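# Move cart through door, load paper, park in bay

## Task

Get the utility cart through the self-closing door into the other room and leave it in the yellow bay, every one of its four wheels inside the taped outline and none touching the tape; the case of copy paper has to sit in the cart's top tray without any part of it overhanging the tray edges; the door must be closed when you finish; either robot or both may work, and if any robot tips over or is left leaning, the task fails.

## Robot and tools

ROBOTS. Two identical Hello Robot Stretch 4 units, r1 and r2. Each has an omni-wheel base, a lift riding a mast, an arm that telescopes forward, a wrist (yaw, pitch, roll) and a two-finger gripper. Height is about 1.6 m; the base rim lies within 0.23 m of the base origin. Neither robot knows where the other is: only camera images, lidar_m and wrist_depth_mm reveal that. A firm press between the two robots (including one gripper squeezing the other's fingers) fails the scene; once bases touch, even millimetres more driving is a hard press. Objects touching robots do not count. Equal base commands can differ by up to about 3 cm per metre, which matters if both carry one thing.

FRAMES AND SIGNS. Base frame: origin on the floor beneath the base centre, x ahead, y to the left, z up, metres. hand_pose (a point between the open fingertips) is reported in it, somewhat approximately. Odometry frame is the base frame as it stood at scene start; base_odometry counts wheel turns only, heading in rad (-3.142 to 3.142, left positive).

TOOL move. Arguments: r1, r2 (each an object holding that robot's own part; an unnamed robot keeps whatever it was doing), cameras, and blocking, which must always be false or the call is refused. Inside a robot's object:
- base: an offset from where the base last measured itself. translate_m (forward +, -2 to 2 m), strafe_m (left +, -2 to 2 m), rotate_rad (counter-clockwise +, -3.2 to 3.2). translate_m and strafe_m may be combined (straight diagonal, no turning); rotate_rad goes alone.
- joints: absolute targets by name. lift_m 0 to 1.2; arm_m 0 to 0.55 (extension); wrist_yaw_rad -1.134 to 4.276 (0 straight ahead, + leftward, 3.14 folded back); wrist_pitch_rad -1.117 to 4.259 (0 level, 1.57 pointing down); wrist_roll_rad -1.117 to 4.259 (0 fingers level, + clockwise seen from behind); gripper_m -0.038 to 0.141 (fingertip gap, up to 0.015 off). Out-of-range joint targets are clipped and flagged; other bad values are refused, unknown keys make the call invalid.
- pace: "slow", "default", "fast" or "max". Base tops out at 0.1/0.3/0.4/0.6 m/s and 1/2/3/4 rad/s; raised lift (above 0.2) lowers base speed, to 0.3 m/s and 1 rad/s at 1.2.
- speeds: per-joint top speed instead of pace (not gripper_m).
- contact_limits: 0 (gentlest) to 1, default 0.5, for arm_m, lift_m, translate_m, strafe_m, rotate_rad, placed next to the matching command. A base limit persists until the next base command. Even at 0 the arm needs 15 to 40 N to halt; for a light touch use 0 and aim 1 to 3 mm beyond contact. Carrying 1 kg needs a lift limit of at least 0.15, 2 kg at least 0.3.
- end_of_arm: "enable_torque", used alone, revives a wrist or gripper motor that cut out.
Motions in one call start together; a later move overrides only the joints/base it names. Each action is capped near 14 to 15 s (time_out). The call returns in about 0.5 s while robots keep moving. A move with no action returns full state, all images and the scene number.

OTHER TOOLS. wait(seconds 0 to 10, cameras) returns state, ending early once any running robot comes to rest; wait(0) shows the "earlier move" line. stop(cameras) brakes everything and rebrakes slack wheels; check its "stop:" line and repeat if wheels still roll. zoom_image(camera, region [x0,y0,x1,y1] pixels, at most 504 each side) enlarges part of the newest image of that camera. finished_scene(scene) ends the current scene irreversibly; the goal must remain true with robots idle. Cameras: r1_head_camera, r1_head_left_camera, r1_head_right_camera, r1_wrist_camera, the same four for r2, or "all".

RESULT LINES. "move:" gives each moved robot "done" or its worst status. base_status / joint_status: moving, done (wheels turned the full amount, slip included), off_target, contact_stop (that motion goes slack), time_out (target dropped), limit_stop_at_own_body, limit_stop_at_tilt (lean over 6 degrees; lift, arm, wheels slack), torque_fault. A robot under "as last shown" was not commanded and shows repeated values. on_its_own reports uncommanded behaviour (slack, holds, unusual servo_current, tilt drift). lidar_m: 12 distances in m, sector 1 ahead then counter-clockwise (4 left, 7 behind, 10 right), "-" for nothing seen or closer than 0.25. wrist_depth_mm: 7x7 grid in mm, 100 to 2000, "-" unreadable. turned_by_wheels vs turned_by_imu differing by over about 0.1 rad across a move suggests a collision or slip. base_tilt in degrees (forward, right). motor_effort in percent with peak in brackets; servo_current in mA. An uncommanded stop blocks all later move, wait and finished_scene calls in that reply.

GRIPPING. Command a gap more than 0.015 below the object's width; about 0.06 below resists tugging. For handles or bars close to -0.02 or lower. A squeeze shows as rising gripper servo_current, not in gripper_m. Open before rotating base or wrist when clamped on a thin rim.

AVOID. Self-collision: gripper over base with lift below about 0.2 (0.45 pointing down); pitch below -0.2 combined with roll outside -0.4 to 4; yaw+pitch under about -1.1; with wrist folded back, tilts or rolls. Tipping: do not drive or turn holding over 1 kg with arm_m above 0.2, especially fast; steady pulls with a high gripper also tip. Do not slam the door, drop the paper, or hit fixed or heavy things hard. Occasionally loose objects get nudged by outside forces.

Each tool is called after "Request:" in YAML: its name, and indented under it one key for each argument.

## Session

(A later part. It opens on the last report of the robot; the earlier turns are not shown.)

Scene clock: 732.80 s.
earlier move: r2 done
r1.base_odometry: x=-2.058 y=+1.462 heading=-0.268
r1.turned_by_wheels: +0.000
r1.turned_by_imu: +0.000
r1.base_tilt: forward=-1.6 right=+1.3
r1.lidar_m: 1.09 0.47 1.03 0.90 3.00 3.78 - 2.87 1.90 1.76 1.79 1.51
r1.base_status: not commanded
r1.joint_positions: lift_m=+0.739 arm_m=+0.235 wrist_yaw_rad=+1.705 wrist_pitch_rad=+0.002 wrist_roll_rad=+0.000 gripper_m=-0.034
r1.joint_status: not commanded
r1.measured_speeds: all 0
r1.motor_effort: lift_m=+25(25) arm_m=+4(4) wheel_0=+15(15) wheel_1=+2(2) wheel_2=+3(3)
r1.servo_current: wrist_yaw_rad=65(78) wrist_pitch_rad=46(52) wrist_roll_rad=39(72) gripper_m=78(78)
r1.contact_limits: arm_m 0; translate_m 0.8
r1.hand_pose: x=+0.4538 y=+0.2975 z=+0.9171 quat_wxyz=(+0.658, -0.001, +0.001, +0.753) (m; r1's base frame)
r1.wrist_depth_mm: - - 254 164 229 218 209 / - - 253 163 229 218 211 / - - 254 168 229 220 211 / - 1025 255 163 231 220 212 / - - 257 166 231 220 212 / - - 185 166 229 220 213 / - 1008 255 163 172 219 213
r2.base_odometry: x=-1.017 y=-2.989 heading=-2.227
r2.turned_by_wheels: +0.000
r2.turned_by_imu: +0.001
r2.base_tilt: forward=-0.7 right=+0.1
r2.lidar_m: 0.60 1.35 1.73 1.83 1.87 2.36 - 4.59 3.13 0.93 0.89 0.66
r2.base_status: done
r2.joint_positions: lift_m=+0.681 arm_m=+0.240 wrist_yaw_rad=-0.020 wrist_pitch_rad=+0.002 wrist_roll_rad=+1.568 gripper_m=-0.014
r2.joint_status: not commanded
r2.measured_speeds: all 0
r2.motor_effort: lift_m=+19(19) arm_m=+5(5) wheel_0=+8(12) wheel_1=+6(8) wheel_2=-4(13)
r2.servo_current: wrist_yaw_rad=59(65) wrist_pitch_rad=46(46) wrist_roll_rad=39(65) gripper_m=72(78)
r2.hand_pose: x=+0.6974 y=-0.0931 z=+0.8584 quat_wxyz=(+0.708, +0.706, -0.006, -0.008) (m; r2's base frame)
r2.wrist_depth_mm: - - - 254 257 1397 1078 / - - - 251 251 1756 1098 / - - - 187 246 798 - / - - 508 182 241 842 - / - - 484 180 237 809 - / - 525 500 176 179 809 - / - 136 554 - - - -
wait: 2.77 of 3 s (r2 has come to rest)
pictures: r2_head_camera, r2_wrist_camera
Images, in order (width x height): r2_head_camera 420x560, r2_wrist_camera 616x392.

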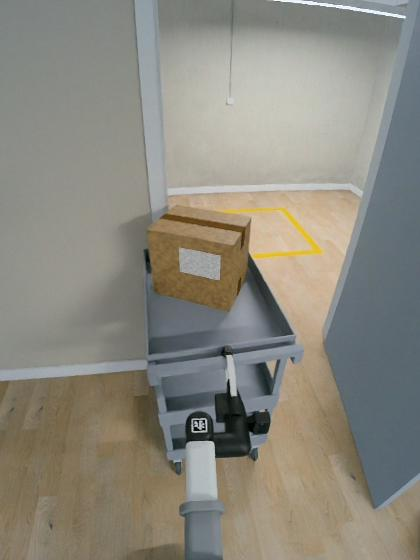

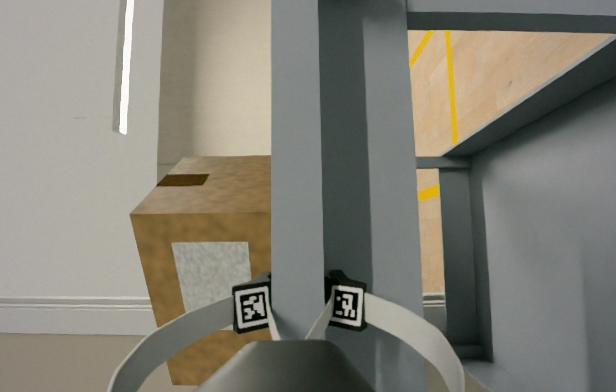

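Request:
move:
  blocking: false
  r2: {"base":{"translate_m":0.04,"strafe_m":0.11},"pace":"slow"}

Request:
wait:
  seconds: 2.0

Request:
move:
  blocking: false
  r2: {"joints":{"gripper_m":0.06}}

Request:
wait:
  seconds: 1.2

Request:
move:
  blocking: false
  r2: {"base":{"strafe_m":0.045},"pace":"slow"}

Request:
wait:
  seconds: 1.2
  cameras: ["r2_head_camera","r2_wrist_camera"]

Request:
move:
  blocking: false
  r2: {"joints":{"gripper_m":-0.015}}

Request:
wait:
  seconds: 1.2

Request:
move:
  blocking: false
  r2: {"base":{"translate_m":0.25},"pace":"slow"}

Request:
wait:
  seconds: 3.5
  cameras: ["r2_wrist_camera","r2_head_camera"]

Scene clock: 751.23 s.
move: r2 moving
r1: as last shown
r1.base_tilt: forward=-1.6 right=+1.2
r1.lidar_m: 1.07 0.48 1.03 0.91 3.00 3.77 - 2.87 1.93 1.74 1.78 1.53
r1.motor_effort: lift_m=+25(25) arm_m=+4(4) wheel_0=+14(16) wheel_1=+2(2) wheel_2=+3(3)
r1.servo_current: wrist_yaw_rad=39(72) wrist_pitch_rad=46(46) wrist_roll_rad=33(52) gripper_m=72(78)
r1.contact_limits: arm_m 0; translate_m 0.8
r1.wrist_depth_mm: - 1078 253 164 227 217 209 / - - 255 163 229 219 209 / - - 255 168 229 218 211 / - 1042 255 163 230 220 212 / - - 258 166 231 220 212 / - - 184 166 229 220 212 / - 1025 255 163 172 216 213
r2.base_odometry: x=-1.011 y=-3.000 heading=-2.228
r2.turned_by_wheels: -0.001
r2.turned_by_imu: +0.000
r2.base_tilt: forward=-0.7 right=+0.1
r2.lidar_m: 0.60 1.32 1.74 1.82 1.89 2.40 - 4.59 3.15 0.94 0.90 0.68
r2.base_status: translate_m moving; strafe_m moving
r2.joint_positions: lift_m=+0.681 arm_m=+0.240 wrist_yaw_rad=-0.020 wrist_pitch_rad=+0.002 wrist_roll_rad=+1.568 gripper_m=-0.014
r2.joint_status: not commanded
r2.measured_speeds: translate_m=+0.015 strafe_m=+0.045 rotate_rad=-0.005 lift_m=+0.000 arm_m=+0.000 wrist_yaw_rad=-0.008 wrist_pitch_rad=+0.000 wrist_roll_rad=+0.000
r2.motor_effort: lift_m=+19(19) arm_m=+5(5) wheel_0=-6(7) wheel_1=+7(10) wheel_2=-11(11)
r2.servo_current: wrist_yaw_rad=39(52) wrist_pitch_rad=39(46) wrist_roll_rad=65(65) gripper_m=72(78)
r2.hand_pose: x=+0.6974 y=-0.0932 z=+0.8584 quat_wxyz=(+0.708, +0.706, -0.006, -0.008) (m; r2's base frame)
r2.wrist_depth_mm: - - - 198 260 1366 1060 / - - - 251 253 1708 1182 / - - - 187 249 1576 - / - - 521 184 241 842 - / - - 480 180 238 820 - / - - 187 175 182 - - / - 135 554 - - - -
pictures: none

Scene clock: 753.17 s.
earlier move: r2 done
r1.base_odometry: x=-2.058 y=+1.462 heading=-0.268
r1.turned_by_wheels: +0.000
r1.turned_by_imu: +0.000
r1.base_tilt: forward=-1.6 right=+1.2
r1.lidar_m: 1.10 0.45 1.05 1.00 3.01 3.80 - 2.85 1.90 1.75 1.78 1.49
r1.base_status: not commanded
r1.joint_positions: lift_m=+0.739 arm_m=+0.235 wrist_yaw_rad=+1.705 wrist_pitch_rad=+0.002 wrist_roll_rad=+0.000 gripper_m=-0.034
r1.joint_status: not commanded
r1.measured_speeds: all 0
r1.motor_effort: lift_m=+25(25) arm_m=+4(4) wheel_0=+15(16) wheel_1=+2(2) wheel_2=+3(3)
r1.servo_current: wrist_yaw_rad=52(72) wrist_pitch_rad=46(46) wrist_roll_rad=52(72) gripper_m=72(78)
r1.contact_limits: arm_m 0; translate_m 0.8
r1.hand_pose: x=+0.4538 y=+0.2975 z=+0.9171 quat_wxyz=(+0.658, -0.001, +0.001, +0.753) (m; r1's base frame)
r1.wrist_depth_mm: - - 254 163 229 216 210 / - - 254 163 229 218 211 / - - 255 168 230 219 211 / - - 256 163 230 220 212 / - - 257 166 230 220 213 / - - 184 166 229 220 213 / - 1078 253 163 172 218 213
r2.base_odometry: x=-0.955 y=-3.087 heading=-2.229
r2.turned_by_wheels: -0.001
r2.turned_by_imu: -0.083
r2.base_tilt: forward=-0.8 right=+0.1
r2.lidar_m: 0.58 1.27 1.51 1.77 1.79 2.18 4.08 4.55 3.35 1.00 0.91 0.70
r2.base_status: done
r2.joint_positions: lift_m=+0.681 arm_m=+0.240 wrist_yaw_rad=-0.042 wrist_pitch_rad=+0.002 wrist_roll_rad=+1.568 gripper_m=-0.014
r2.joint_status: not commanded
r2.measured_speeds: all 0
r2.on_its_own: wrist_yaw_rad is at rest, and its servo_current (143 mA) is outside its rest range (0 to 104 mA)
r2.motor_effort: lift_m=+19(19) arm_m=+5(7) wheel_0=-9(18) wheel_1=+3(10) wheel_2=-23(30)
r2.servo_current: wrist_yaw_rad=143(143) wrist_pitch_rad=39(52) wrist_roll_rad=59(65) gripper_m=59(78)
r2.hand_pose: x=+0.6952 y=-0.0995 z=+0.8584 quat_wxyz=(+0.708, +0.706, -0.014, -0.016) (m; r2's base frame)
r2.wrist_depth_mm: - - - 283 298 310 309 / - - - 266 276 1708 1229 / - - - 198 259 1708 - / - - 683 188 248 831 - / - - 469 177 236 831 - / - - 190 168 180 - - / - 512 504 - 215 - -
wait: 1.93 of 2 s (r2 has come to rest)
pictures: none

Scene clock: 753.67 s.
move: r2 moving
r1: as last shown
r1.base_tilt: forward=-1.6 right=+1.3
r1.lidar_m: 1.09 0.47 1.01 0.99 3.00 3.83 - 2.87 1.89 1.75 1.79 1.50
r1.motor_effort: lift_m=+25(25) arm_m=+3(4) wheel_0=+15(15) wheel_1=+2(2) wheel_2=+3(3)
r1.servo_current: wrist_yaw_rad=39(72) wrist_pitch_rad=46(52) wrist_roll_rad=52(52) gripper_m=72(72)
r1.contact_limits: arm_m 0; translate_m 0.8
r1.wrist_depth_mm: - - 253 164 229 216 210 / - - 255 164 228 218 210 / - - 256 168 230 219 211 / - - 256 163 229 220 212 / - - 256 167 231 220 212 / - - 183 166 229 220 213 / - 1098 255 163 172 217 213
r2.base_odometry: x=-0.955 y=-3.087 heading=-2.229
r2.turned_by_wheels: +0.000
r2.turned_by_imu: -0.006
r2.base_tilt: forward=-0.7 right=+0.0
r2.lidar_m: 0.59 1.28 1.54 1.76 1.79 2.14 4.07 4.58 3.33 0.99 0.93 0.66
r2.base_status: not commanded
r2.joint_positions: lift_m=+0.681 arm_m=+0.240 wrist_yaw_rad=-0.042 wrist_pitch_rad=+0.002 wrist_roll_rad=+1.568 gripper_m=+0.009
r2.joint_status: gripper_m moving
r2.measured_speeds: all 0
r2.motor_effort: lift_m=+19(19) arm_m=+5(5) wheel_0=-7(9) wheel_1=+3(4) wheel_2=-23(23)
r2.servo_current: wrist_yaw_rad=137(143) wrist_pitch_rad=39(46) wrist_roll_rad=46(65) gripper_m=104(104)
r2.hand_pose: x=+0.6952 y=-0.0995 z=+0.8584 quat_wxyz=(+0.708, +0.706, -0.014, -0.016) (m; r2's base frame)
r2.wrist_depth_mm: - - - 228 306 312 310 / - - - 272 283 1661 1255 / - - - 259 267 1863 512 / - - - 191 251 809 - / - - 469 181 240 820 - / - - 191 172 183 788 - / - 504 496 - 219 - -
pictures: none

Scene clock: 754.67 s.
earlier move: r2 done
r1.base_odometry: x=-2.058 y=+1.462 heading=-0.268
r1.turned_by_wheels: +0.000
r1.turned_by_imu: +0.000
r1.base_tilt: forward=-1.6 right=+1.2
r1.lidar_m: 1.07 0.47 1.01 0.99 3.01 3.80 - 2.86 1.89 1.75 1.78 1.50
r1.base_status: not commanded
r1.joint_positions: lift_m=+0.739 arm_m=+0.235 wrist_yaw_rad=+1.705 wrist_pitch_rad=+0.002 wrist_roll_rad=+0.000 gripper_m=-0.034
r1.joint_status: not commanded
r1.measured_speeds: all 0
r1.motor_effort: lift_m=+25(25) arm_m=+4(4) wheel_0=+15(15) wheel_1=+2(2) wheel_2=+3(3)
r1.servo_current: wrist_yaw_rad=59(78) wrist_pitch_rad=46(52) wrist_roll_rad=65(65) gripper_m=65(78)
r1.contact_limits: arm_m 0; translate_m 0.8
r1.hand_pose: x=+0.4538 y=+0.2975 z=+0.9171 quat_wxyz=(+0.658, -0.001, +0.001, +0.753) (m; r1's base frame)
r1.wrist_depth_mm: - - 252 164 229 217 210 / - - 253 163 229 218 211 / - - 255 168 231 219 211 / - - 256 163 231 220 212 / - - 256 166 231 220 212 / - - 184 166 229 221 213 / - 1098 254 163 172 219 213
r2.base_odometry: x=-0.955 y=-3.087 heading=-2.229
r2.turned_by_wheels: +0.000
r2.turned_by_imu: -0.005
r2.base_tilt: forward=-0.7 right=+0.1
r2.lidar_m: 0.58 1.26 1.51 1.74 1.78 2.14 4.00 4.57 3.35 0.99 0.94 0.70
r2.base_status: not commanded
r2.joint_positions: lift_m=+0.681 arm_m=+0.240 wrist_yaw_rad=-0.042 wrist_pitch_rad=+0.002 wrist_roll_rad=+1.568 gripper_m=+0.060
r2.joint_status: all done
r2.measured_speeds: all 0
r2.on_its_own: wrist_yaw_rad is at rest, and its servo_current (130 mA) is outside its rest range (0 to 104 mA)
r2.motor_effort: lift_m=+19(19) arm_m=+5(5) wheel_0=-7(9) wheel_1=+3(4) wheel_2=-21(23)
r2.servo_current: wrist_yaw_rad=130(143) wrist_pitch_rad=39(46) wrist_roll_rad=52(65) gripper_m=52(111)
r2.hand_pose: x=+0.6953 y=-0.0995 z=+0.8584 quat_wxyz=(+0.708, +0.706, -0.014, -0.016) (m; r2's base frame)
r2.wrist_depth_mm: - - - 287 314 317 319 / - - - 279 289 1756 1205 / - - - 264 272 1808 508 / - - - 249 257 831 - / - - 473 185 241 831 - / - - 190 174 183 798 - / - 508 496 - 219 - -
wait: 1.00 of 1.2 s (r2 has come to rest)
pictures: none

Scene clock: 755.17 s.
move: r2 moving
r1: as last shown
r1.lidar_m: 1.02 0.48 1.04 0.99 3.02 3.82 - 2.88 1.92 1.74 1.80 1.50
r1.servo_current: wrist_yaw_rad=39(72) wrist_pitch_rad=46(46) wrist_roll_rad=46(65) gripper_m=72(78)
r1.contact_limits: arm_m 0; translate_m 0.8
r1.wrist_depth_mm: - - 252 164 229 216 210 / - - 254 163 229 220 211 / - - 255 168 229 220 211 / - - 256 163 230 220 211 / - - 257 166 230 220 213 / - - 185 166 228 221 212 / - 1098 254 163 172 218 213
r2.base_odometry: x=-0.943 y=-3.096 heading=-2.230
r2.turned_by_wheels: -0.001
r2.turned_by_imu: -0.018
r2.base_tilt: forward=-0.7 right=+0.1
r2.lidar_m: 0.60 1.26 1.53 1.73 1.77 2.10 3.86 4.58 3.41 0.99 0.94 0.69
r2.base_status: strafe_m moving
r2.joint_positions: lift_m=+0.681 arm_m=+0.240 wrist_yaw_rad=-0.042 wrist_pitch_rad=+0.002 wrist_roll_rad=+1.568 gripper_m=+0.060
r2.joint_status: not commanded
r2.measured_speeds: translate_m=+0.000 strafe_m=+0.056 rotate_rad=-0.001 lift_m=+0.000 arm_m=+0.000 wrist_yaw_rad=+0.000 wrist_pitch_rad=+0.000 wrist_roll_rad=+0.000
r2.motor_effort: lift_m=+19(19) arm_m=+5(5) wheel_0=-13(15) wheel_1=+5(7) wheel_2=-11(18)
r2.servo_current: wrist_yaw_rad=124(143) wrist_pitch_rad=46(46) wrist_roll_rad=46(52) gripper_m=52(52)
r2.hand_pose: x=+0.6953 y=-0.0995 z=+0.8584 quat_wxyz=(+0.708, +0.706, -0.014, -0.016) (m; r2's base frame)
r2.wrist_depth_mm: - - - 239 315 317 325 / - - - 283 291 1661 1255 / - - - 265 274 1756 - / - - - 253 258 798 - / - - 469 185 241 831 - / - - 190 173 183 798 - / - 500 492 - 217 - -
pictures: none

Scene clock: 756.20 s.
earlier move: r2 done
r1.base_odometry: x=-2.058 y=+1.462 heading=-0.268
r1.turned_by_wheels: +0.000
r1.turned_by_imu: +0.000
r1.base_tilt: forward=-1.6 right=+1.2
r1.lidar_m: 1.04 0.45 1.03 1.03 3.01 3.81 - 2.87 1.91 1.75 1.79 1.51
r1.base_status: not commanded
r1.joint_positions: lift_m=+0.739 arm_m=+0.235 wrist_yaw_rad=+1.705 wrist_pitch_rad=+0.002 wrist_roll_rad=+0.000 gripper_m=-0.034
r1.joint_status: not commanded
r1.measured_speeds: all 0
r1.motor_effort: lift_m=+25(25) arm_m=+4(4) wheel_0=+15(15) wheel_1=+2(2) wheel_2=+3(3)
r1.servo_current: wrist_yaw_rad=46(72) wrist_pitch_rad=39(46) wrist_roll_rad=65(65) gripper_m=72(78)
r1.contact_limits: arm_m 0; translate_m 0.8
r1.hand_pose: x=+0.4538 y=+0.2975 z=+0.9171 quat_wxyz=(+0.658, -0.001, +0.001, +0.753) (m; r1's base frame)
r1.wrist_depth_mm: - - 252 164 229 216 210 / - - 254 164 229 218 211 / - - 255 168 229 219 211 / - - 255 163 229 220 212 / - - 256 167 231 220 213 / - - 183 166 229 221 213 / - 1863 255 163 172 218 213
r2.base_odometry: x=-0.919 y=-3.115 heading=-2.231
r2.turned_by_wheels: -0.001
r2.turned_by_imu: -0.030
r2.base_tilt: forward=-0.7 right=+0.1
r2.lidar_m: 0.56 1.25 1.45 1.74 1.75 2.07 3.70 4.57 3.48 1.03 0.94 0.69
r2.base_status: done
r2.joint_positions: lift_m=+0.681 arm_m=+0.240 wrist_yaw_rad=-0.042 wrist_pitch_rad=+0.002 wrist_roll_rad=+1.568 gripper_m=+0.060
r2.joint_status: not commanded
r2.measured_speeds: all 0
r2.on_its_own: wrist_yaw_rad is at rest, and its servo_current (130 mA) is outside its rest range (0 to 104 mA)
r2.motor_effort: lift_m=+19(19) arm_m=+4(5) wheel_0=-13(16) wheel_1=+2(7) wheel_2=-14(18)
r2.servo_current: wrist_yaw_rad=130(143) wrist_pitch_rad=46(46) wrist_roll_rad=59(59) gripper_m=52(59)
r2.hand_pose: x=+0.6953 y=-0.0995 z=+0.8584 quat_wxyz=(+0.708, +0.706, -0.014, -0.016) (m; r2's base frame)
r2.wrist_depth_mm: - - - 250 325 325 325 / - - - 287 306 1618 1160 / - - - 268 279 1708 500 / - - - 252 257 768 - / - - 473 186 243 842 - / - - 190 173 183 798 - / - - 484 - 215 - -
wait: 1.03 of 1.2 s (r2 has come to rest)
pictures: r2_head_camera, r2_wrist_camera
Images, in order (width x height): r2_head_camera 420x560, r2_wrist_camera 616x392.

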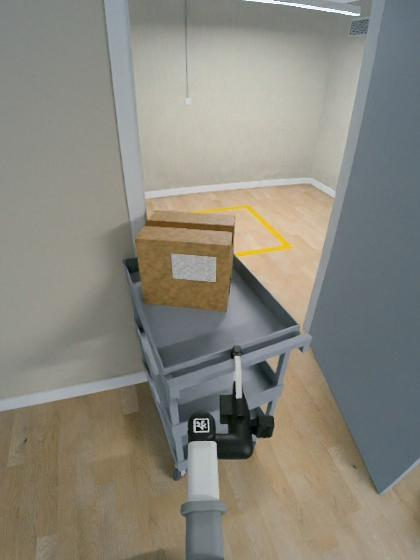

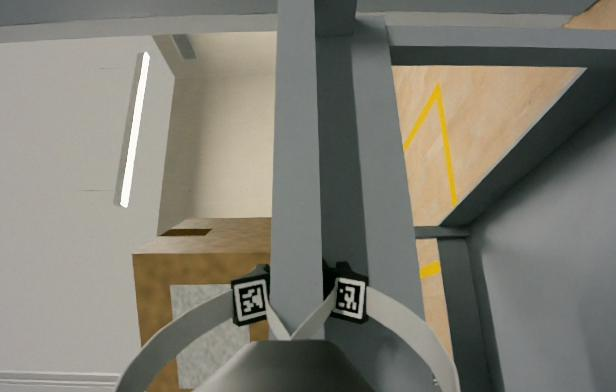

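Scene clock: 756.70 s.
move: r2 moving
r1: as last shown
r1.lidar_m: 1.08 0.48 1.03 1.04 3.00 3.82 - 2.88 1.92 1.76 1.79 1.52
r1.servo_current: wrist_yaw_rad=46(72) wrist_pitch_rad=46(46) wrist_roll_rad=52(65) gripper_m=78(78)
r1.contact_limits: arm_m 0; translate_m 0.8
r1.wrist_depth_mm: - - 252 163 228 217 210 / - - 253 164 229 218 210 / - - 256 168 230 218 211 / - - 257 163 231 220 212 / - - 257 166 230 220 212 / - - 183 166 229 221 212 / - 1921 254 163 172 219 213
r2.base_odometry: x=-0.919 y=-3.115 heading=-2.231
r2.turned_by_wheels: +0.000
r2.turned_by_imu: +0.000
r2.base_tilt: forward=-0.7 right=+0.1
r2.lidar_m: 0.56 1.24 1.47 1.76 1.74 2.08 3.68 4.57 3.47 1.02 0.94 0.66
r2.base_status: not commanded
r2.joint_positions: lift_m=+0.681 arm_m=+0.240 wrist_yaw_rad=-0.042 wrist_pitch_rad=+0.002 wrist_roll_rad=+1.568 gripper_m=+0.040
r2.joint_status: gripper_m moving
r2.measured_speeds: all 0
r2.motor_effort: lift_m=+19(19) arm_m=+4(4) wheel_0=-13(13) wheel_1=+2(3) wheel_2=-14(15)
r2.servo_current: wrist_yaw_rad=130(143) wrist_pitch_rad=39(46) wrist_roll_rad=52(59) gripper_m=117(117)
r2.hand_pose: x=+0.6953 y=-0.0995 z=+0.8584 quat_wxyz=(+0.708, +0.706, -0.014, -0.016) (m; r2's base frame)
r2.wrist_depth_mm: - - - 250 322 325 325 / - - - 287 306 1576 1182 / - - - 267 281 1708 500 / - - - 251 258 768 - / - - 469 186 243 842 - / - - 190 173 183 788 - / - - 484 - 216 - -
pictures: none

Scene clock: 757.70 s.
earlier move: r2 done
r1.base_odometry: x=-2.058 y=+1.462 heading=-0.268
r1.turned_by_wheels: +0.000
r1.turned_by_imu: +0.000
r1.base_tilt: forward=-1.6 right=+1.2
r1.lidar_m: 1.07 0.46 1.03 1.02 3.00 3.80 - 2.87 1.92 1.75 1.78 1.50
r1.base_status: not commanded
r1.joint_positions: lift_m=+0.739 arm_m=+0.235 wrist_yaw_rad=+1.705 wrist_pitch_rad=+0.002 wrist_roll_rad=+0.000 gripper_m=-0.034
r1.joint_status: not commanded
r1.measured_speeds: all 0
r1.motor_effort: lift_m=+25(25) arm_m=+4(4) wheel_0=+15(15) wheel_1=+2(2) wheel_2=+3(3)
r1.servo_current: wrist_yaw_rad=52(72) wrist_pitch_rad=46(52) wrist_roll_rad=39(65) gripper_m=72(78)
r1.contact_limits: arm_m 0; translate_m 0.8
r1.hand_pose: x=+0.4538 y=+0.2975 z=+0.9171 quat_wxyz=(+0.658, -0.001, +0.001, +0.753) (m; r1's base frame)
r1.wrist_depth_mm: - - 251 164 227 217 209 / - - 254 164 229 218 211 / - - 255 168 230 219 211 / - - 256 163 231 220 211 / - - 258 166 231 220 212 / - - 183 166 228 220 213 / - 1921 256 163 172 218 213
r2.base_odometry: x=-0.919 y=-3.115 heading=-2.231
r2.turned_by_wheels: +0.000
r2.turned_by_imu: +0.000
r2.base_tilt: forward=-0.7 right=+0.1
r2.lidar_m: 0.57 1.23 1.47 1.75 1.75 2.05 3.69 4.56 3.44 1.01 0.95 0.68
r2.base_status: not commanded
r2.joint_positions: lift_m=+0.681 arm_m=+0.240 wrist_yaw_rad=-0.042 wrist_pitch_rad=+0.002 wrist_roll_rad=+1.568 gripper_m=-0.014
r2.joint_status: all done
r2.measured_speeds: all 0
r2.on_its_own: wrist_yaw_rad is at rest, and its servo_current (130 mA) is outside its rest range (0 to 104 mA)
r2.motor_effort: lift_m=+19(19) arm_m=+4(4) wheel_0=-13(13) wheel_1=+2(3) wheel_2=-14(15)
r2.servo_current: wrist_yaw_rad=130(143) wrist_pitch_rad=46(46) wrist_roll_rad=46(59) gripper_m=78(117)
r2.hand_pose: x=+0.6953 y=-0.0995 z=+0.8584 quat_wxyz=(+0.708, +0.706, -0.014, -0.016) (m; r2's base frame)
r2.wrist_depth_mm: - - - 245 319 325 324 / - - - 285 303 1576 1182 / - - - 264 277 1756 500 / - - - 249 257 820 - / - - 473 183 240 842 - / - - 189 171 182 768 - / - 492 484 - 216 - -
wait: 1.00 of 1.2 s (r2 has come to rest)
pictures: none

Scene clock: 758.20 s.
move: r2 moving
r1: as last shown
r1.base_tilt: forward=-1.6 right=+1.3
r1.lidar_m: 1.09 0.48 1.02 1.01 3.02 3.80 - 2.86 1.91 1.76 1.78 1.50
r1.servo_current: wrist_yaw_rad=52(65) wrist_pitch_rad=46(52) wrist_roll_rad=46(65) gripper_m=78(78)
r1.contact_limits: arm_m 0; translate_m 0.8
r1.wrist_depth_mm: - - 253 164 229 217 209 / - - 254 163 229 218 211 / - - 255 168 229 219 211 / - - 257 163 230 220 211 / - - 258 167 231 220 211 / - - 182 166 229 220 212 / - 1921 255 163 172 219 213
r2.base_odometry: x=-0.927 y=-3.124 heading=-2.233
r2.turned_by_wheels: -0.002
r2.turned_by_imu: -0.008
r2.base_tilt: forward=-0.7 right=+0.1
r2.lidar_m: 0.56 1.22 1.43 1.74 1.73 2.04 3.64 4.58 3.48 1.01 0.92 0.68
r2.base_status: translate_m moving
r2.joint_positions: lift_m=+0.681 arm_m=+0.240 wrist_yaw_rad=-0.042 wrist_pitch_rad=+0.002 wrist_roll_rad=+1.568 gripper_m=-0.014
r2.joint_status: not commanded
r2.measured_speeds: translate_m=+0.048 strafe_m=+0.001 rotate_rad=-0.004 lift_m=+0.000 arm_m=+0.000 wrist_yaw_rad=+0.000 wrist_pitch_rad=+0.000 wrist_roll_rad=+0.000
r2.motor_effort: lift_m=+19(19) arm_m=+4(4) wheel_0=-2(11) wheel_1=+4(6) wheel_2=-26(27)
r2.servo_current: wrist_yaw_rad=130(137) wrist_pitch_rad=39(46) wrist_roll_rad=39(52) gripper_m=59(78)
r2.hand_pose: x=+0.6953 y=-0.0995 z=+0.8584 quat_wxyz=(+0.708, +0.706, -0.014, -0.016) (m; r2's base frame)
r2.wrist_depth_mm: - - - 247 324 324 325 / - - - 283 304 1618 1182 / - - - 265 277 1756 504 / - - - 193 257 768 - / - - 488 178 236 842 - / - - 190 165 179 - - / - - 477 - 211 - -
pictures: none

Scene clock: 761.47 s.
earlier move: r2 done
r1.base_odometry: x=-2.058 y=+1.462 heading=-0.268
r1.turned_by_wheels: +0.000
r1.turned_by_imu: +0.000
r1.base_tilt: forward=-1.6 right=+1.2
r1.lidar_m: 1.08 0.46 0.89 0.88 3.01 3.79 - 2.87 1.92 1.74 1.78 1.49
r1.base_status: not commanded
r1.joint_positions: lift_m=+0.739 arm_m=+0.235 wrist_yaw_rad=+1.705 wrist_pitch_rad=+0.002 wrist_roll_rad=+0.000 gripper_m=-0.034
r1.joint_status: not commanded
r1.measured_speeds: all 0
r1.motor_effort: lift_m=+25(25) arm_m=+3(4) wheel_0=+15(15) wheel_1=+2(2) wheel_2=+3(3)
r1.servo_current: wrist_yaw_rad=52(72) wrist_pitch_rad=46(52) wrist_roll_rad=33(65) gripper_m=78(78)
r1.contact_limits: arm_m 0; translate_m 0.8
r1.hand_pose: x=+0.4538 y=+0.2975 z=+0.9171 quat_wxyz=(+0.658, -0.001, +0.001, +0.753) (m; r1's base frame)
r1.wrist_depth_mm: - - 253 164 227 217 210 / - - 253 164 229 218 211 / - - 255 168 229 219 211 / - - 256 163 230 220 212 / - - 256 167 231 220 212 / - - 184 166 229 221 212 / - 1921 254 163 172 219 213
r2.base_odometry: x=-1.073 y=-3.311 heading=-2.231
r2.turned_by_wheels: +0.002
r2.turned_by_imu: -0.255
r2.base_tilt: forward=-0.7 right=+0.1
r2.lidar_m: 0.49 0.59 1.05 1.48 1.92 2.00 2.79 4.78 4.03 0.90 0.71 0.76
r2.base_status: done
r2.joint_positions: lift_m=+0.681 arm_m=+0.240 wrist_yaw_rad=+0.001 wrist_pitch_rad=+0.002 wrist_roll_rad=+1.570 gripper_m=-0.014
r2.joint_status: not commanded
r2.measured_speeds: all 0
r2.on_its_own: wrist_yaw_rad is at rest, and its servo_current (130 mA) is outside its rest range (0 to 104 mA)
r2.motor_effort: lift_m=+19(20) arm_m=+5(5) wheel_0=-1(13) wheel_1=+12(15) wheel_2=-15(31)
r2.servo_current: wrist_yaw_rad=130(143) wrist_pitch_rad=39(46) wrist_roll_rad=52(59) gripper_m=65(78)
r2.hand_pose: x=+0.6993 y=-0.0871 z=+0.8584 quat_wxyz=(+0.707, +0.707, +0.001, -0.001) (m; r2's base frame)
r2.wrist_depth_mm: - - - - - - - / - - - - - - - / - - - 404 - 1661 1182 / - - - 366 433 439 433 / - - - 232 329 1708 492 / - - - 177 183 1756 530 / - - 179 - 197 - -
wait: 3.27 of 3.5 s (r2 has come to rest)
pictures: r2_head_camera, r2_wrist_camera
Images, in order (width x height): r2_head_camera 420x560, r2_wrist_camera 616x392.

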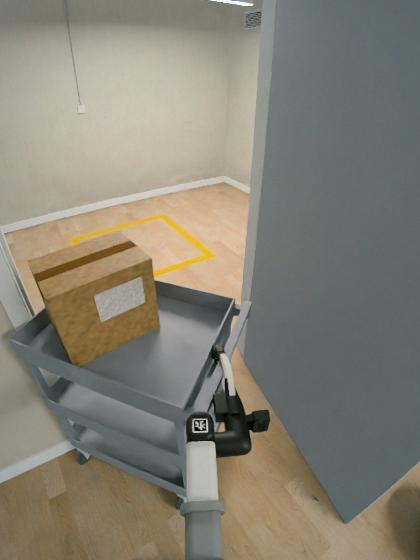

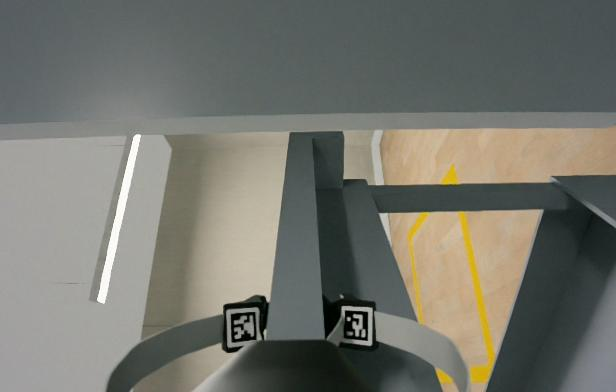

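Request:
move:
  blocking: false
  r2: {"joints":{"gripper_m":0.1}}

Request:
wait:
  seconds: 1.3

Request:
move:
  blocking: false
  r2: {"joints":{"arm_m":0.05},"base":{"translate_m":-0.12}}

Request:
wait:
  seconds: 1

Request:
wait:
  seconds: 0.8

Request:
move:
  blocking: false
  r2: {"base":{"rotate_rad":0.5}}

Request:
wait:
  seconds: 1.5
  cameras: ["r2_head_camera","r2_head_left_camera","r2_wrist_camera"]

Scene clock: 770.77 s.
move: r2 moving
r1: as last shown
r1.lidar_m: 1.06 0.48 0.90 0.91 3.00 3.83 - 2.86 1.93 1.75 1.79 1.51
r1.motor_effort: lift_m=+25(25) arm_m=+4(4) wheel_0=+14(15) wheel_1=+2(2) wheel_2=+3(3)
r1.servo_current: wrist_yaw_rad=46(65) wrist_pitch_rad=39(52) wrist_roll_rad=46(65) gripper_m=72(78)
r1.contact_limits: arm_m 0; translate_m 0.8
r1.wrist_depth_mm: - - 253 164 229 217 209 / - - 255 163 229 218 211 / - - 255 167 229 218 211 / - - 257 163 230 220 211 / - - 257 166 230 220 213 / - - 183 166 229 220 212 / - 1921 255 163 172 218 213
r2.base_odometry: x=-1.073 y=-3.311 heading=-2.231
r2.turned_by_wheels: +0.000
r2.turned_by_imu: +0.001
r2.base_tilt: forward=-0.7 right=+0.1
r2.lidar_m: 0.51 0.59 1.06 1.44 1.92 2.03 2.78 4.78 4.03 0.88 0.71 0.80
r2.base_status: not commanded
r2.joint_positions: lift_m=+0.681 arm_m=+0.240 wrist_yaw_rad=+0.001 wrist_pitch_rad=+0.002 wrist_roll_rad=+1.570 gripper_m=+0.009
r2.joint_status: gripper_m moving
r2.measured_speeds: all 0
r2.motor_effort: lift_m=+19(19) arm_m=+5(5) wheel_0=-1(1) wheel_1=+12(12) wheel_2=-15(15)
r2.servo_current: wrist_yaw_rad=130(130) wrist_pitch_rad=46(46) wrist_roll_rad=52(52) gripper_m=85(85)
r2.hand_pose: x=+0.6993 y=-0.0871 z=+0.8584 quat_wxyz=(+0.707, +0.707, +0.001, -0.001) (m; r2's base frame)
r2.wrist_depth_mm: - - - - - - - / - - - - - - - / - - - 407 - 1708 1182 / - - - 366 430 1499 430 / - - - 235 345 1756 492 / - - - 178 253 1756 535 / - - 178 - 182 - -
pictures: none

Scene clock: 772.07 s.
earlier move: r2 moving
r1.base_odometry: x=-2.058 y=+1.462 heading=-0.268
r1.turned_by_wheels: +0.000
r1.turned_by_imu: +0.000
r1.base_tilt: forward=-1.6 right=+1.2
r1.lidar_m: 1.11 0.48 0.91 0.92 2.97 3.82 - 2.89 1.90 1.76 1.77 1.48
r1.base_status: not commanded
r1.joint_positions: lift_m=+0.739 arm_m=+0.235 wrist_yaw_rad=+1.705 wrist_pitch_rad=+0.002 wrist_roll_rad=+0.000 gripper_m=-0.034
r1.joint_status: not commanded
r1.measured_speeds: all 0
r1.motor_effort: lift_m=+25(25) arm_m=+4(4) wheel_0=+15(15) wheel_1=+2(2) wheel_2=+3(3)
r1.servo_current: wrist_yaw_rad=52(78) wrist_pitch_rad=52(52) wrist_roll_rad=52(65) gripper_m=72(78)
r1.contact_limits: arm_m 0; translate_m 0.8
r1.hand_pose: x=+0.4538 y=+0.2975 z=+0.9171 quat_wxyz=(+0.658, -0.001, +0.001, +0.753) (m; r1's base frame)
r1.wrist_depth_mm: - - 255 164 228 217 210 / - - 254 163 229 218 211 / - - 256 168 230 218 211 / - - 257 163 230 220 211 / - - 257 166 232 219 213 / - - 185 166 229 220 213 / - 1921 254 163 172 218 213
r2.base_odometry: x=-1.073 y=-3.312 heading=-2.231
r2.turned_by_wheels: +0.000
r2.turned_by_imu: +0.000
r2.base_tilt: forward=-0.7 right=+0.0
r2.lidar_m: 0.51 0.55 1.03 1.45 1.93 2.01 2.77 4.79 4.02 0.89 0.69 0.77
r2.base_status: not commanded
r2.joint_positions: lift_m=+0.681 arm_m=+0.240 wrist_yaw_rad=-0.017 wrist_pitch_rad=+0.002 wrist_roll_rad=+1.570 gripper_m=+0.100
r2.joint_status: gripper_m moving
r2.measured_speeds: all 0
r2.motor_effort: lift_m=+19(19) arm_m=-3(5) wheel_0=+0(1) wheel_1=+2(12) wheel_2=-6(15)
r2.servo_current: wrist_yaw_rad=39(143) wrist_pitch_rad=39(46) wrist_roll_rad=39(59) gripper_m=72(130)
r2.hand_pose: x=+0.6978 y=-0.0923 z=+0.8584 quat_wxyz=(+0.707, +0.707, -0.005, -0.007) (m; r2's base frame)
r2.wrist_depth_mm: - - - - - - - / - - - - - - - / - - - - - 1576 1182 / - - - 421 - 1618 1138 / - - - 315 389 1618 480 / - - 193 187 194 1499 504 / - - - - 235 1756 -
wait: 1.30 s; no rest
pictures: none

Scene clock: 772.57 s.
earlier move: r2 done
move: r2 moving
r1: as last shown
r1.base_tilt: forward=-1.6 right=+1.3
r1.lidar_m: 1.10 0.46 0.91 0.90 3.00 3.82 - 2.88 1.92 1.75 1.79 1.52
r1.motor_effort: lift_m=+25(25) arm_m=+4(4) wheel_0=+14(15) wheel_1=+2(2) wheel_2=+3(3)
r1.servo_current: wrist_yaw_rad=72(72) wrist_pitch_rad=33(52) wrist_roll_rad=52(59) gripper_m=72(78)
r1.contact_limits: arm_m 0; translate_m 0.8
r1.wrist_depth_mm: - - 254 164 229 218 210 / - - 255 164 230 219 211 / - - 256 168 229 219 211 / - - 255 163 231 220 212 / - - 257 166 231 221 212 / - - 184 166 229 220 212 / - 1983 255 163 172 218 213
r2.base_odometry: x=-1.054 y=-3.287 heading=-2.231
r2.turned_by_wheels: +0.000
r2.turned_by_imu: +0.000
r2.base_tilt: forward=-0.7 right=+0.1
r2.lidar_m: 0.50 0.59 1.07 1.49 1.91 1.99 2.74 4.77 4.02 0.89 0.73 0.80
r2.base_status: translate_m moving
r2.joint_positions: lift_m=+0.681 arm_m=+0.190 wrist_yaw_rad=-0.017 wrist_pitch_rad=+0.002 wrist_roll_rad=+1.570 gripper_m=+0.100
r2.joint_status: arm_m moving; the others done
r2.measured_speeds: translate_m=-0.122 strafe_m=+0.001 rotate_rad=+0.003 lift_m=+0.000 arm_m=-0.195 wrist_yaw_rad=+0.000 wrist_pitch_rad=+0.000 wrist_roll_rad=+0.000
r2.motor_effort: lift_m=+19(19) arm_m=-4(10) wheel_0=-6(11) wheel_1=-7(8) wheel_2=+13(13)
r2.servo_current: wrist_yaw_rad=33(59) wrist_pitch_rad=39(46) wrist_roll_rad=46(59) gripper_m=52(52)
r2.hand_pose: x=+0.6472 y=-0.0923 z=+0.8584 quat_wxyz=(+0.707, +0.707, -0.005, -0.007) (m; r2's base frame)
r2.wrist_depth_mm: - - - - - - - / - - - - - - - / - - - - - - 1182 / - - - 496 - 1708 525 / - - - 377 - 1756 554 / - - 193 237 193 615 - / - - - - - 1921 -
pictures: none

Scene clock: 773.57 s.
earlier move: r2 moving
r1.base_odometry: x=-2.058 y=+1.462 heading=-0.268
r1.turned_by_wheels: +0.000
r1.turned_by_imu: +0.000
r1.base_tilt: forward=-1.6 right=+1.2
r1.lidar_m: 1.09 0.48 0.91 0.90 3.00 3.79 - 2.87 1.94 1.76 1.79 1.51
r1.base_status: not commanded
r1.joint_positions: lift_m=+0.739 arm_m=+0.235 wrist_yaw_rad=+1.705 wrist_pitch_rad=+0.002 wrist_roll_rad=+0.000 gripper_m=-0.034
r1.joint_status: not commanded
r1.measured_speeds: all 0
r1.motor_effort: lift_m=+25(25) arm_m=+4(4) wheel_0=+14(15) wheel_1=+2(2) wheel_2=+3(3)
r1.servo_current: wrist_yaw_rad=52(72) wrist_pitch_rad=39(52) wrist_roll_rad=52(65) gripper_m=72(78)
r1.contact_limits: arm_m 0; translate_m 0.8
r1.hand_pose: x=+0.4538 y=+0.2975 z=+0.9171 quat_wxyz=(+0.658, -0.001, +0.001, +0.753) (m; r1's base frame)
r1.wrist_depth_mm: - - 253 164 228 217 210 / - - 254 164 229 218 210 / - - 257 168 230 219 211 / - - 257 163 231 219 211 / - - 257 166 230 220 212 / - - 184 166 229 220 213 / - 1921 255 163 172 217 213
r2.base_odometry: x=-0.999 y=-3.217 heading=-2.232
r2.turned_by_wheels: +0.000
r2.turned_by_imu: +0.000
r2.base_tilt: forward=-0.7 right=+0.1
r2.lidar_m: 0.59 0.73 1.15 1.64 1.87 1.93 2.71 4.66 4.12 0.95 0.80 0.79
r2.base_status: translate_m moving
r2.joint_positions: lift_m=+0.681 arm_m=+0.050 wrist_yaw_rad=-0.018 wrist_pitch_rad=+0.002 wrist_roll_rad=+1.570 gripper_m=+0.100
r2.joint_status: arm_m moving; the others done
r2.measured_speeds: all 0
r2.motor_effort: lift_m=+19(19) arm_m=-7(10) wheel_0=-4(11) wheel_1=-4(9) wheel_2=+3(14)
r2.servo_current: wrist_yaw_rad=52(59) wrist_pitch_rad=39(52) wrist_roll_rad=46(59) gripper_m=52(52)
r2.hand_pose: x=+0.5079 y=-0.0925 z=+0.8584 quat_wxyz=(+0.707, +0.707, -0.005, -0.007) (m; r2's base frame)
r2.wrist_depth_mm: - - - - - - - / - - - - - - - / - - - - - - 1138 / - - - - - 1576 1182 / - - - 580 - 768 591 / - - 193 455 193 - 459 / - - 699 - - - -
wait: 1.00 s; no rest
pictures: none

Scene clock: 773.73 s.
earlier move: r2 done
r1.base_odometry: x=-2.058 y=+1.462 heading=-0.268
r1.turned_by_wheels: +0.000
r1.turned_by_imu: +0.000
r1.base_tilt: forward=-1.6 right=+1.3
r1.lidar_m: 1.05 0.46 0.93 0.91 3.01 3.80 - 2.87 1.94 1.75 1.78 1.52
r1.base_status: not commanded
r1.joint_positions: lift_m=+0.739 arm_m=+0.235 wrist_yaw_rad=+1.705 wrist_pitch_rad=+0.002 wrist_roll_rad=+0.000 gripper_m=-0.034
r1.joint_status: not commanded
r1.measured_speeds: all 0
r1.motor_effort: lift_m=+25(25) arm_m=+4(4) wheel_0=+15(15) wheel_1=+2(2) wheel_2=+3(3)
r1.servo_current: wrist_yaw_rad=59(72) wrist_pitch_rad=39(52) wrist_roll_rad=52(65) gripper_m=65(78)
r1.contact_limits: arm_m 0; translate_m 0.8
r1.hand_pose: x=+0.4538 y=+0.2975 z=+0.9171 quat_wxyz=(+0.658, -0.001, +0.001, +0.753) (m; r1's base frame)
r1.wrist_depth_mm: - - 255 164 228 218 209 / - - 254 163 229 218 211 / - - 255 168 230 220 211 / - - 256 163 229 220 212 / - - 258 166 231 220 213 / - - 183 166 229 220 213 / - 1921 255 163 172 219 213
r2.base_odometry: x=-0.999 y=-3.217 heading=-2.232
r2.turned_by_wheels: +0.000
r2.turned_by_imu: +0.000
r2.base_tilt: forward=-0.6 right=+0.1
r2.lidar_m: 0.60 0.71 1.14 1.59 1.87 1.96 2.68 4.68 4.07 0.93 0.79 0.84
r2.base_status: done
r2.joint_positions: lift_m=+0.681 arm_m=+0.050 wrist_yaw_rad=-0.018 wrist_pitch_rad=+0.002 wrist_roll_rad=+1.570 gripper_m=+0.100
r2.joint_status: all done
r2.measured_speeds: all 0
r2.motor_effort: lift_m=+19(19) arm_m=-7(10) wheel_0=-4(11) wheel_1=-3(9) wheel_2=+3(14)
r2.servo_current: wrist_yaw_rad=46(59) wrist_pitch_rad=39(52) wrist_roll_rad=59(59) gripper_m=46(59)
r2.hand_pose: x=+0.5079 y=-0.0925 z=+0.8584 quat_wxyz=(+0.707, +0.707, -0.005, -0.007) (m; r2's base frame)
r2.wrist_depth_mm: - - - - - - - / - - - - - - - / - - - - - - 1138 / - - - - - 1661 1182 / - - - 580 - 768 597 / - - 193 459 192 - 462 / - - 683 - - - -
wait: 0.17 of 0.8 s (r2 has come to rest)
pictures: none

Scene clock: 774.23 s.
move: r2 moving
r1: as last shown
r1.base_tilt: forward=-1.6 right=+1.2
r1.lidar_m: 1.09 0.48 0.97 0.88 3.00 3.80 - 2.91 1.91 1.76 1.77 1.49
r1.servo_current: wrist_yaw_rad=39(59) wrist_pitch_rad=46(52) wrist_roll_rad=52(59) gripper_m=72(78)
r1.contact_limits: arm_m 0; translate_m 0.8
r1.wrist_depth_mm: - - 254 164 227 218 209 / - - 254 163 228 218 211 / - - 255 168 229 219 211 / - - 255 163 230 220 211 / - - 257 166 231 220 212 / - - 184 166 228 220 212 / - - 254 163 172 218 213
r2.base_odometry: x=-0.999 y=-3.217 heading=-1.980
r2.turned_by_wheels: +0.252
r2.turned_by_imu: +0.245
r2.base_tilt: forward=-0.6 right=+0.0
r2.lidar_m: 0.60 0.93 1.27 1.86 1.88 2.17 3.71 4.72 3.39 0.92 0.79 0.60
r2.base_status: rotate_rad moving
r2.joint_positions: lift_m=+0.681 arm_m=+0.050 wrist_yaw_rad=-0.018 wrist_pitch_rad=+0.002 wrist_roll_rad=+1.570 gripper_m=+0.100
r2.joint_status: not commanded
r2.measured_speeds: translate_m=-0.001 strafe_m=+0.000 rotate_rad=+0.971 lift_m=+0.000 arm_m=+0.000 wrist_yaw_rad=+0.000 wrist_pitch_rad=+0.000 wrist_roll_rad=+0.000
r2.motor_effort: lift_m=+19(19) arm_m=-7(7) wheel_0=-11(11) wheel_1=-10(10) wheel_2=-11(11)
r2.servo_current: wrist_yaw_rad=52(52) wrist_pitch_rad=39(46) wrist_roll_rad=46(65) gripper_m=46(59)
r2.hand_pose: x=+0.5079 y=-0.0925 z=+0.8584 quat_wxyz=(+0.707, +0.707, -0.005, -0.007) (m; r2's base frame)
r2.wrist_depth_mm: - - - - - - - / - - - 621 - 1366 1138 / - - - 488 - 778 488 / - - - 315 - 820 392 / - - 676 355 347 351 351 / - - 195 387 193 - - / - - 615 - - - 480
pictures: none

Scene clock: 775.03 s.
earlier move: r2 done
r1.base_odometry: x=-2.058 y=+1.462 heading=-0.268
r1.turned_by_wheels: +0.000
r1.turned_by_imu: +0.000
r1.base_tilt: forward=-1.6 right=+1.2
r1.lidar_m: 1.09 0.47 0.98 0.89 3.00 3.82 - 2.87 1.92 1.74 1.78 1.50
r1.base_status: not commanded
r1.joint_positions: lift_m=+0.739 arm_m=+0.235 wrist_yaw_rad=+1.705 wrist_pitch_rad=+0.002 wrist_roll_rad=+0.000 gripper_m=-0.034
r1.joint_status: not commanded
r1.measured_speeds: all 0
r1.motor_effort: lift_m=+25(25) arm_m=+4(4) wheel_0=+15(15) wheel_1=+2(2) wheel_2=+3(3)
r1.servo_current: wrist_yaw_rad=59(65) wrist_pitch_rad=46(52) wrist_roll_rad=59(59) gripper_m=72(78)
r1.contact_limits: arm_m 0; translate_m 0.8
r1.hand_pose: x=+0.4538 y=+0.2975 z=+0.9171 quat_wxyz=(+0.658, -0.001, +0.001, +0.753) (m; r1's base frame)
r1.wrist_depth_mm: - - 254 164 229 217 210 / - - 254 163 229 218 211 / - - 255 168 229 220 212 / - - 256 163 230 220 211 / - - 257 166 230 220 213 / - - 183 166 229 220 213 / - 1921 253 163 171 217 213
r2.base_odometry: x=-0.999 y=-3.217 heading=-1.732
r2.turned_by_wheels: +0.248
r2.turned_by_imu: +0.242
r2.base_tilt: forward=-0.7 right=+0.0
r2.lidar_m: 0.69 1.15 1.56 1.85 1.94 2.61 - 4.20 0.95 0.79 0.81 0.60
r2.base_status: done
r2.joint_positions: lift_m=+0.681 arm_m=+0.050 wrist_yaw_rad=-0.018 wrist_pitch_rad=+0.002 wrist_roll_rad=+1.570 gripper_m=+0.100
r2.joint_status: not commanded
r2.measured_speeds: all 0
r2.motor_effort: lift_m=+19(19) arm_m=-7(7) wheel_0=-2(11) wheel_1=-2(10) wheel_2=-2(11)
r2.servo_current: wrist_yaw_rad=52(59) wrist_pitch_rad=39(46) wrist_roll_rad=46(65) gripper_m=59(59)
r2.hand_pose: x=+0.5079 y=-0.0925 z=+0.8584 quat_wxyz=(+0.707, +0.707, -0.005, -0.007) (m; r2's base frame)
r2.wrist_depth_mm: - - - 291 301 304 - / - - 640 324 315 315 - / - - 621 377 960 - - / - - 615 452 - - 459 / - - 609 564 - 842 549 / - - 188 627 185 - - / - - - - - - -
wait: 0.80 of 1.5 s (r2 has come to rest)
pictures: r2_head_camera, r2_head_left_camera, r2_wrist_camera
Images, in order (width x height): r2_head_camera 420x560, r2_head_left_camera 420x672, r2_wrist_camera 616x392.

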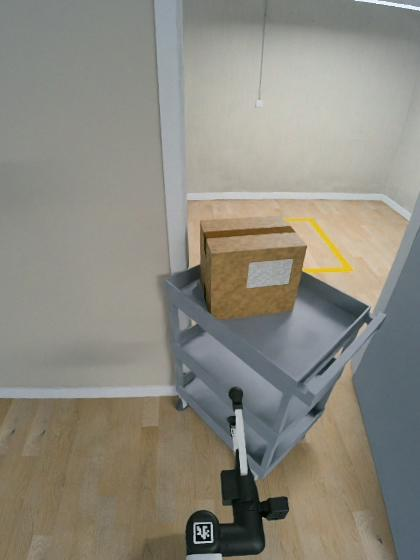

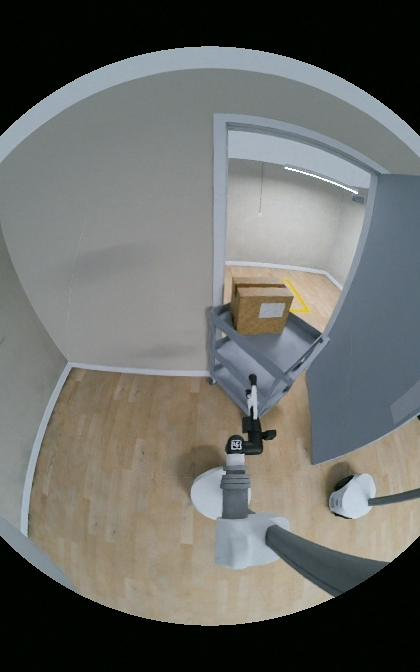

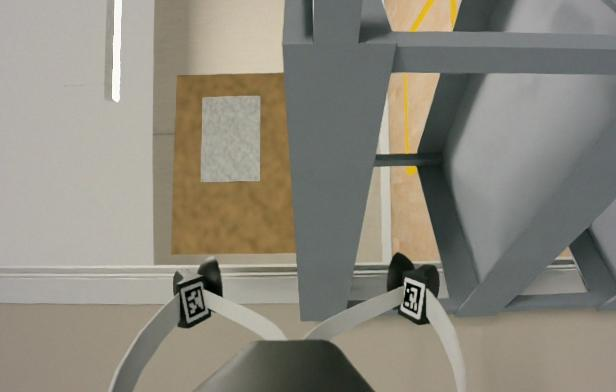

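Request:
move:
  blocking: false
  r2: {"base":{"strafe_m":-0.23}}

Request:
wait:
  seconds: 2
  cameras: ["r2_head_camera","r2_wrist_camera"]

Scene clock: 784.13 s.
move: r2 moving
r1: as last shown
r1.lidar_m: 1.09 0.47 0.92 0.88 3.00 3.83 - 2.88 1.89 1.75 1.79 1.51
r1.motor_effort: lift_m=+25(25) arm_m=+3(4) wheel_0=+15(15) wheel_1=+2(2) wheel_2=+3(3)
r1.servo_current: wrist_yaw_rad=52(65) wrist_pitch_rad=46(46) wrist_roll_rad=46(72) gripper_m=72(78)
r1.contact_limits: arm_m 0; translate_m 0.8
r1.wrist_depth_mm: - - 253 164 229 216 209 / - - 254 164 229 217 210 / - - 254 168 230 218 211 / - - 256 163 230 220 213 / - - 257 166 230 220 213 / - - 183 166 229 221 213 / - 1921 255 163 171 217 213
r2.base_odometry: x=-1.035 y=-3.211 heading=-1.732
r2.turned_by_wheels: +0.000
r2.turned_by_imu: +0.000
r2.base_tilt: forward=-0.7 right=+0.0
r2.lidar_m: 0.66 1.15 1.54 1.90 1.99 2.63 - 4.18 0.88 0.76 0.79 0.57
r2.base_status: strafe_m moving
r2.joint_positions: lift_m=+0.681 arm_m=+0.050 wrist_yaw_rad=-0.018 wrist_pitch_rad=+0.002 wrist_roll_rad=+1.570 gripper_m=+0.100
r2.joint_status: not commanded
r2.measured_speeds: translate_m=-0.001 strafe_m=-0.139 rotate_rad=+0.003 lift_m=+0.000 arm_m=+0.000 wrist_yaw_rad=+0.000 wrist_pitch_rad=+0.000 wrist_roll_rad=+0.000
r2.motor_effort: lift_m=+19(19) arm_m=-7(7) wheel_0=+13(13) wheel_1=-11(11) wheel_2=+0(2)
r2.servo_current: wrist_yaw_rad=46(65) wrist_pitch_rad=33(46) wrist_roll_rad=46(59) gripper_m=46(52)
r2.hand_pose: x=+0.5079 y=-0.0925 z=+0.8584 quat_wxyz=(+0.707, +0.707, -0.005, -0.007) (m; r2's base frame)
r2.wrist_depth_mm: - - - 253 - 732 - / - - - 297 304 306 304 / - - 627 345 345 - - / - - 621 413 1025 - - / - - 603 517 - 842 484 / - - 188 574 184 - - / - - - - - - -
pictures: none

Scene clock: 785.70 s.
earlier move: r2 done
r1.base_odometry: x=-2.058 y=+1.462 heading=-0.268
r1.turned_by_wheels: +0.000
r1.turned_by_imu: +0.000
r1.base_tilt: forward=-1.6 right=+1.3
r1.lidar_m: 1.09 0.47 0.72 0.68 3.02 3.81 - 2.85 1.93 1.74 1.80 1.51
r1.base_status: not commanded
r1.joint_positions: lift_m=+0.739 arm_m=+0.235 wrist_yaw_rad=+1.705 wrist_pitch_rad=+0.002 wrist_roll_rad=+0.000 gripper_m=-0.034
r1.joint_status: not commanded
r1.measured_speeds: all 0
r1.motor_effort: lift_m=+25(25) arm_m=+4(4) wheel_0=+15(16) wheel_1=+2(2) wheel_2=+3(3)
r1.servo_current: wrist_yaw_rad=59(72) wrist_pitch_rad=39(52) wrist_roll_rad=52(72) gripper_m=72(78)
r1.contact_limits: arm_m 0; translate_m 0.8
r1.hand_pose: x=+0.4538 y=+0.2975 z=+0.9171 quat_wxyz=(+0.658, -0.001, +0.001, +0.753) (m; r1's base frame)
r1.wrist_depth_mm: - - 255 164 229 216 210 / - - 254 164 229 218 211 / - - 254 168 230 219 211 / - 741 256 163 229 220 212 / - - 257 166 230 220 212 / - - 183 166 229 220 213 / - 1921 182 163 172 217 213
r2.base_odometry: x=-1.226 y=-3.180 heading=-1.732
r2.turned_by_wheels: +0.000
r2.turned_by_imu: +0.000
r2.base_tilt: forward=-0.7 right=+0.1
r2.lidar_m: 0.54 0.94 1.55 2.10 2.19 2.92 - 3.88 0.70 0.58 0.57 0.63
r2.base_status: done
r2.joint_positions: lift_m=+0.681 arm_m=+0.050 wrist_yaw_rad=-0.018 wrist_pitch_rad=+0.002 wrist_roll_rad=+1.570 gripper_m=+0.100
r2.joint_status: not commanded
r2.measured_speeds: all 0
r2.motor_effort: lift_m=+19(19) arm_m=-7(7) wheel_0=+2(13) wheel_1=-3(13) wheel_2=+0(2)
r2.servo_current: wrist_yaw_rad=46(65) wrist_pitch_rad=39(46) wrist_roll_rad=39(59) gripper_m=46(52)
r2.hand_pose: x=+0.5079 y=-0.0925 z=+0.8584 quat_wxyz=(+0.707, +0.707, -0.005, -0.007) (m; r2's base frame)
r2.wrist_depth_mm: - - - 549 - 1708 1160 / - - - 500 - 1863 496 / - - - 430 - 788 436 / - - - 387 - 842 - / - - 634 336 338 - - / - - 195 248 193 301 307 / - - 609 - - - -
wait: 1.57 of 2 s (r2 has come to rest)
pictures: r2_head_camera, r2_wrist_camera
Images, in order (width x height): r2_head_camera 420x560, r2_wrist_camera 616x392.

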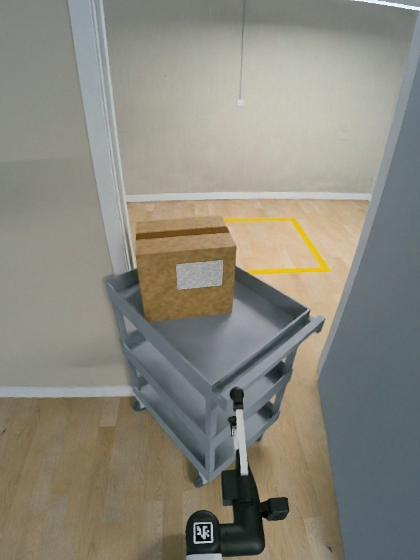

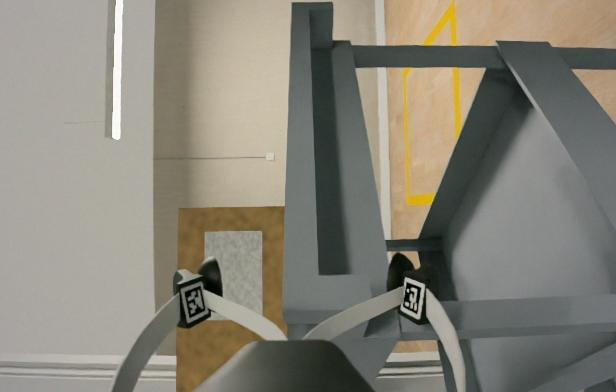

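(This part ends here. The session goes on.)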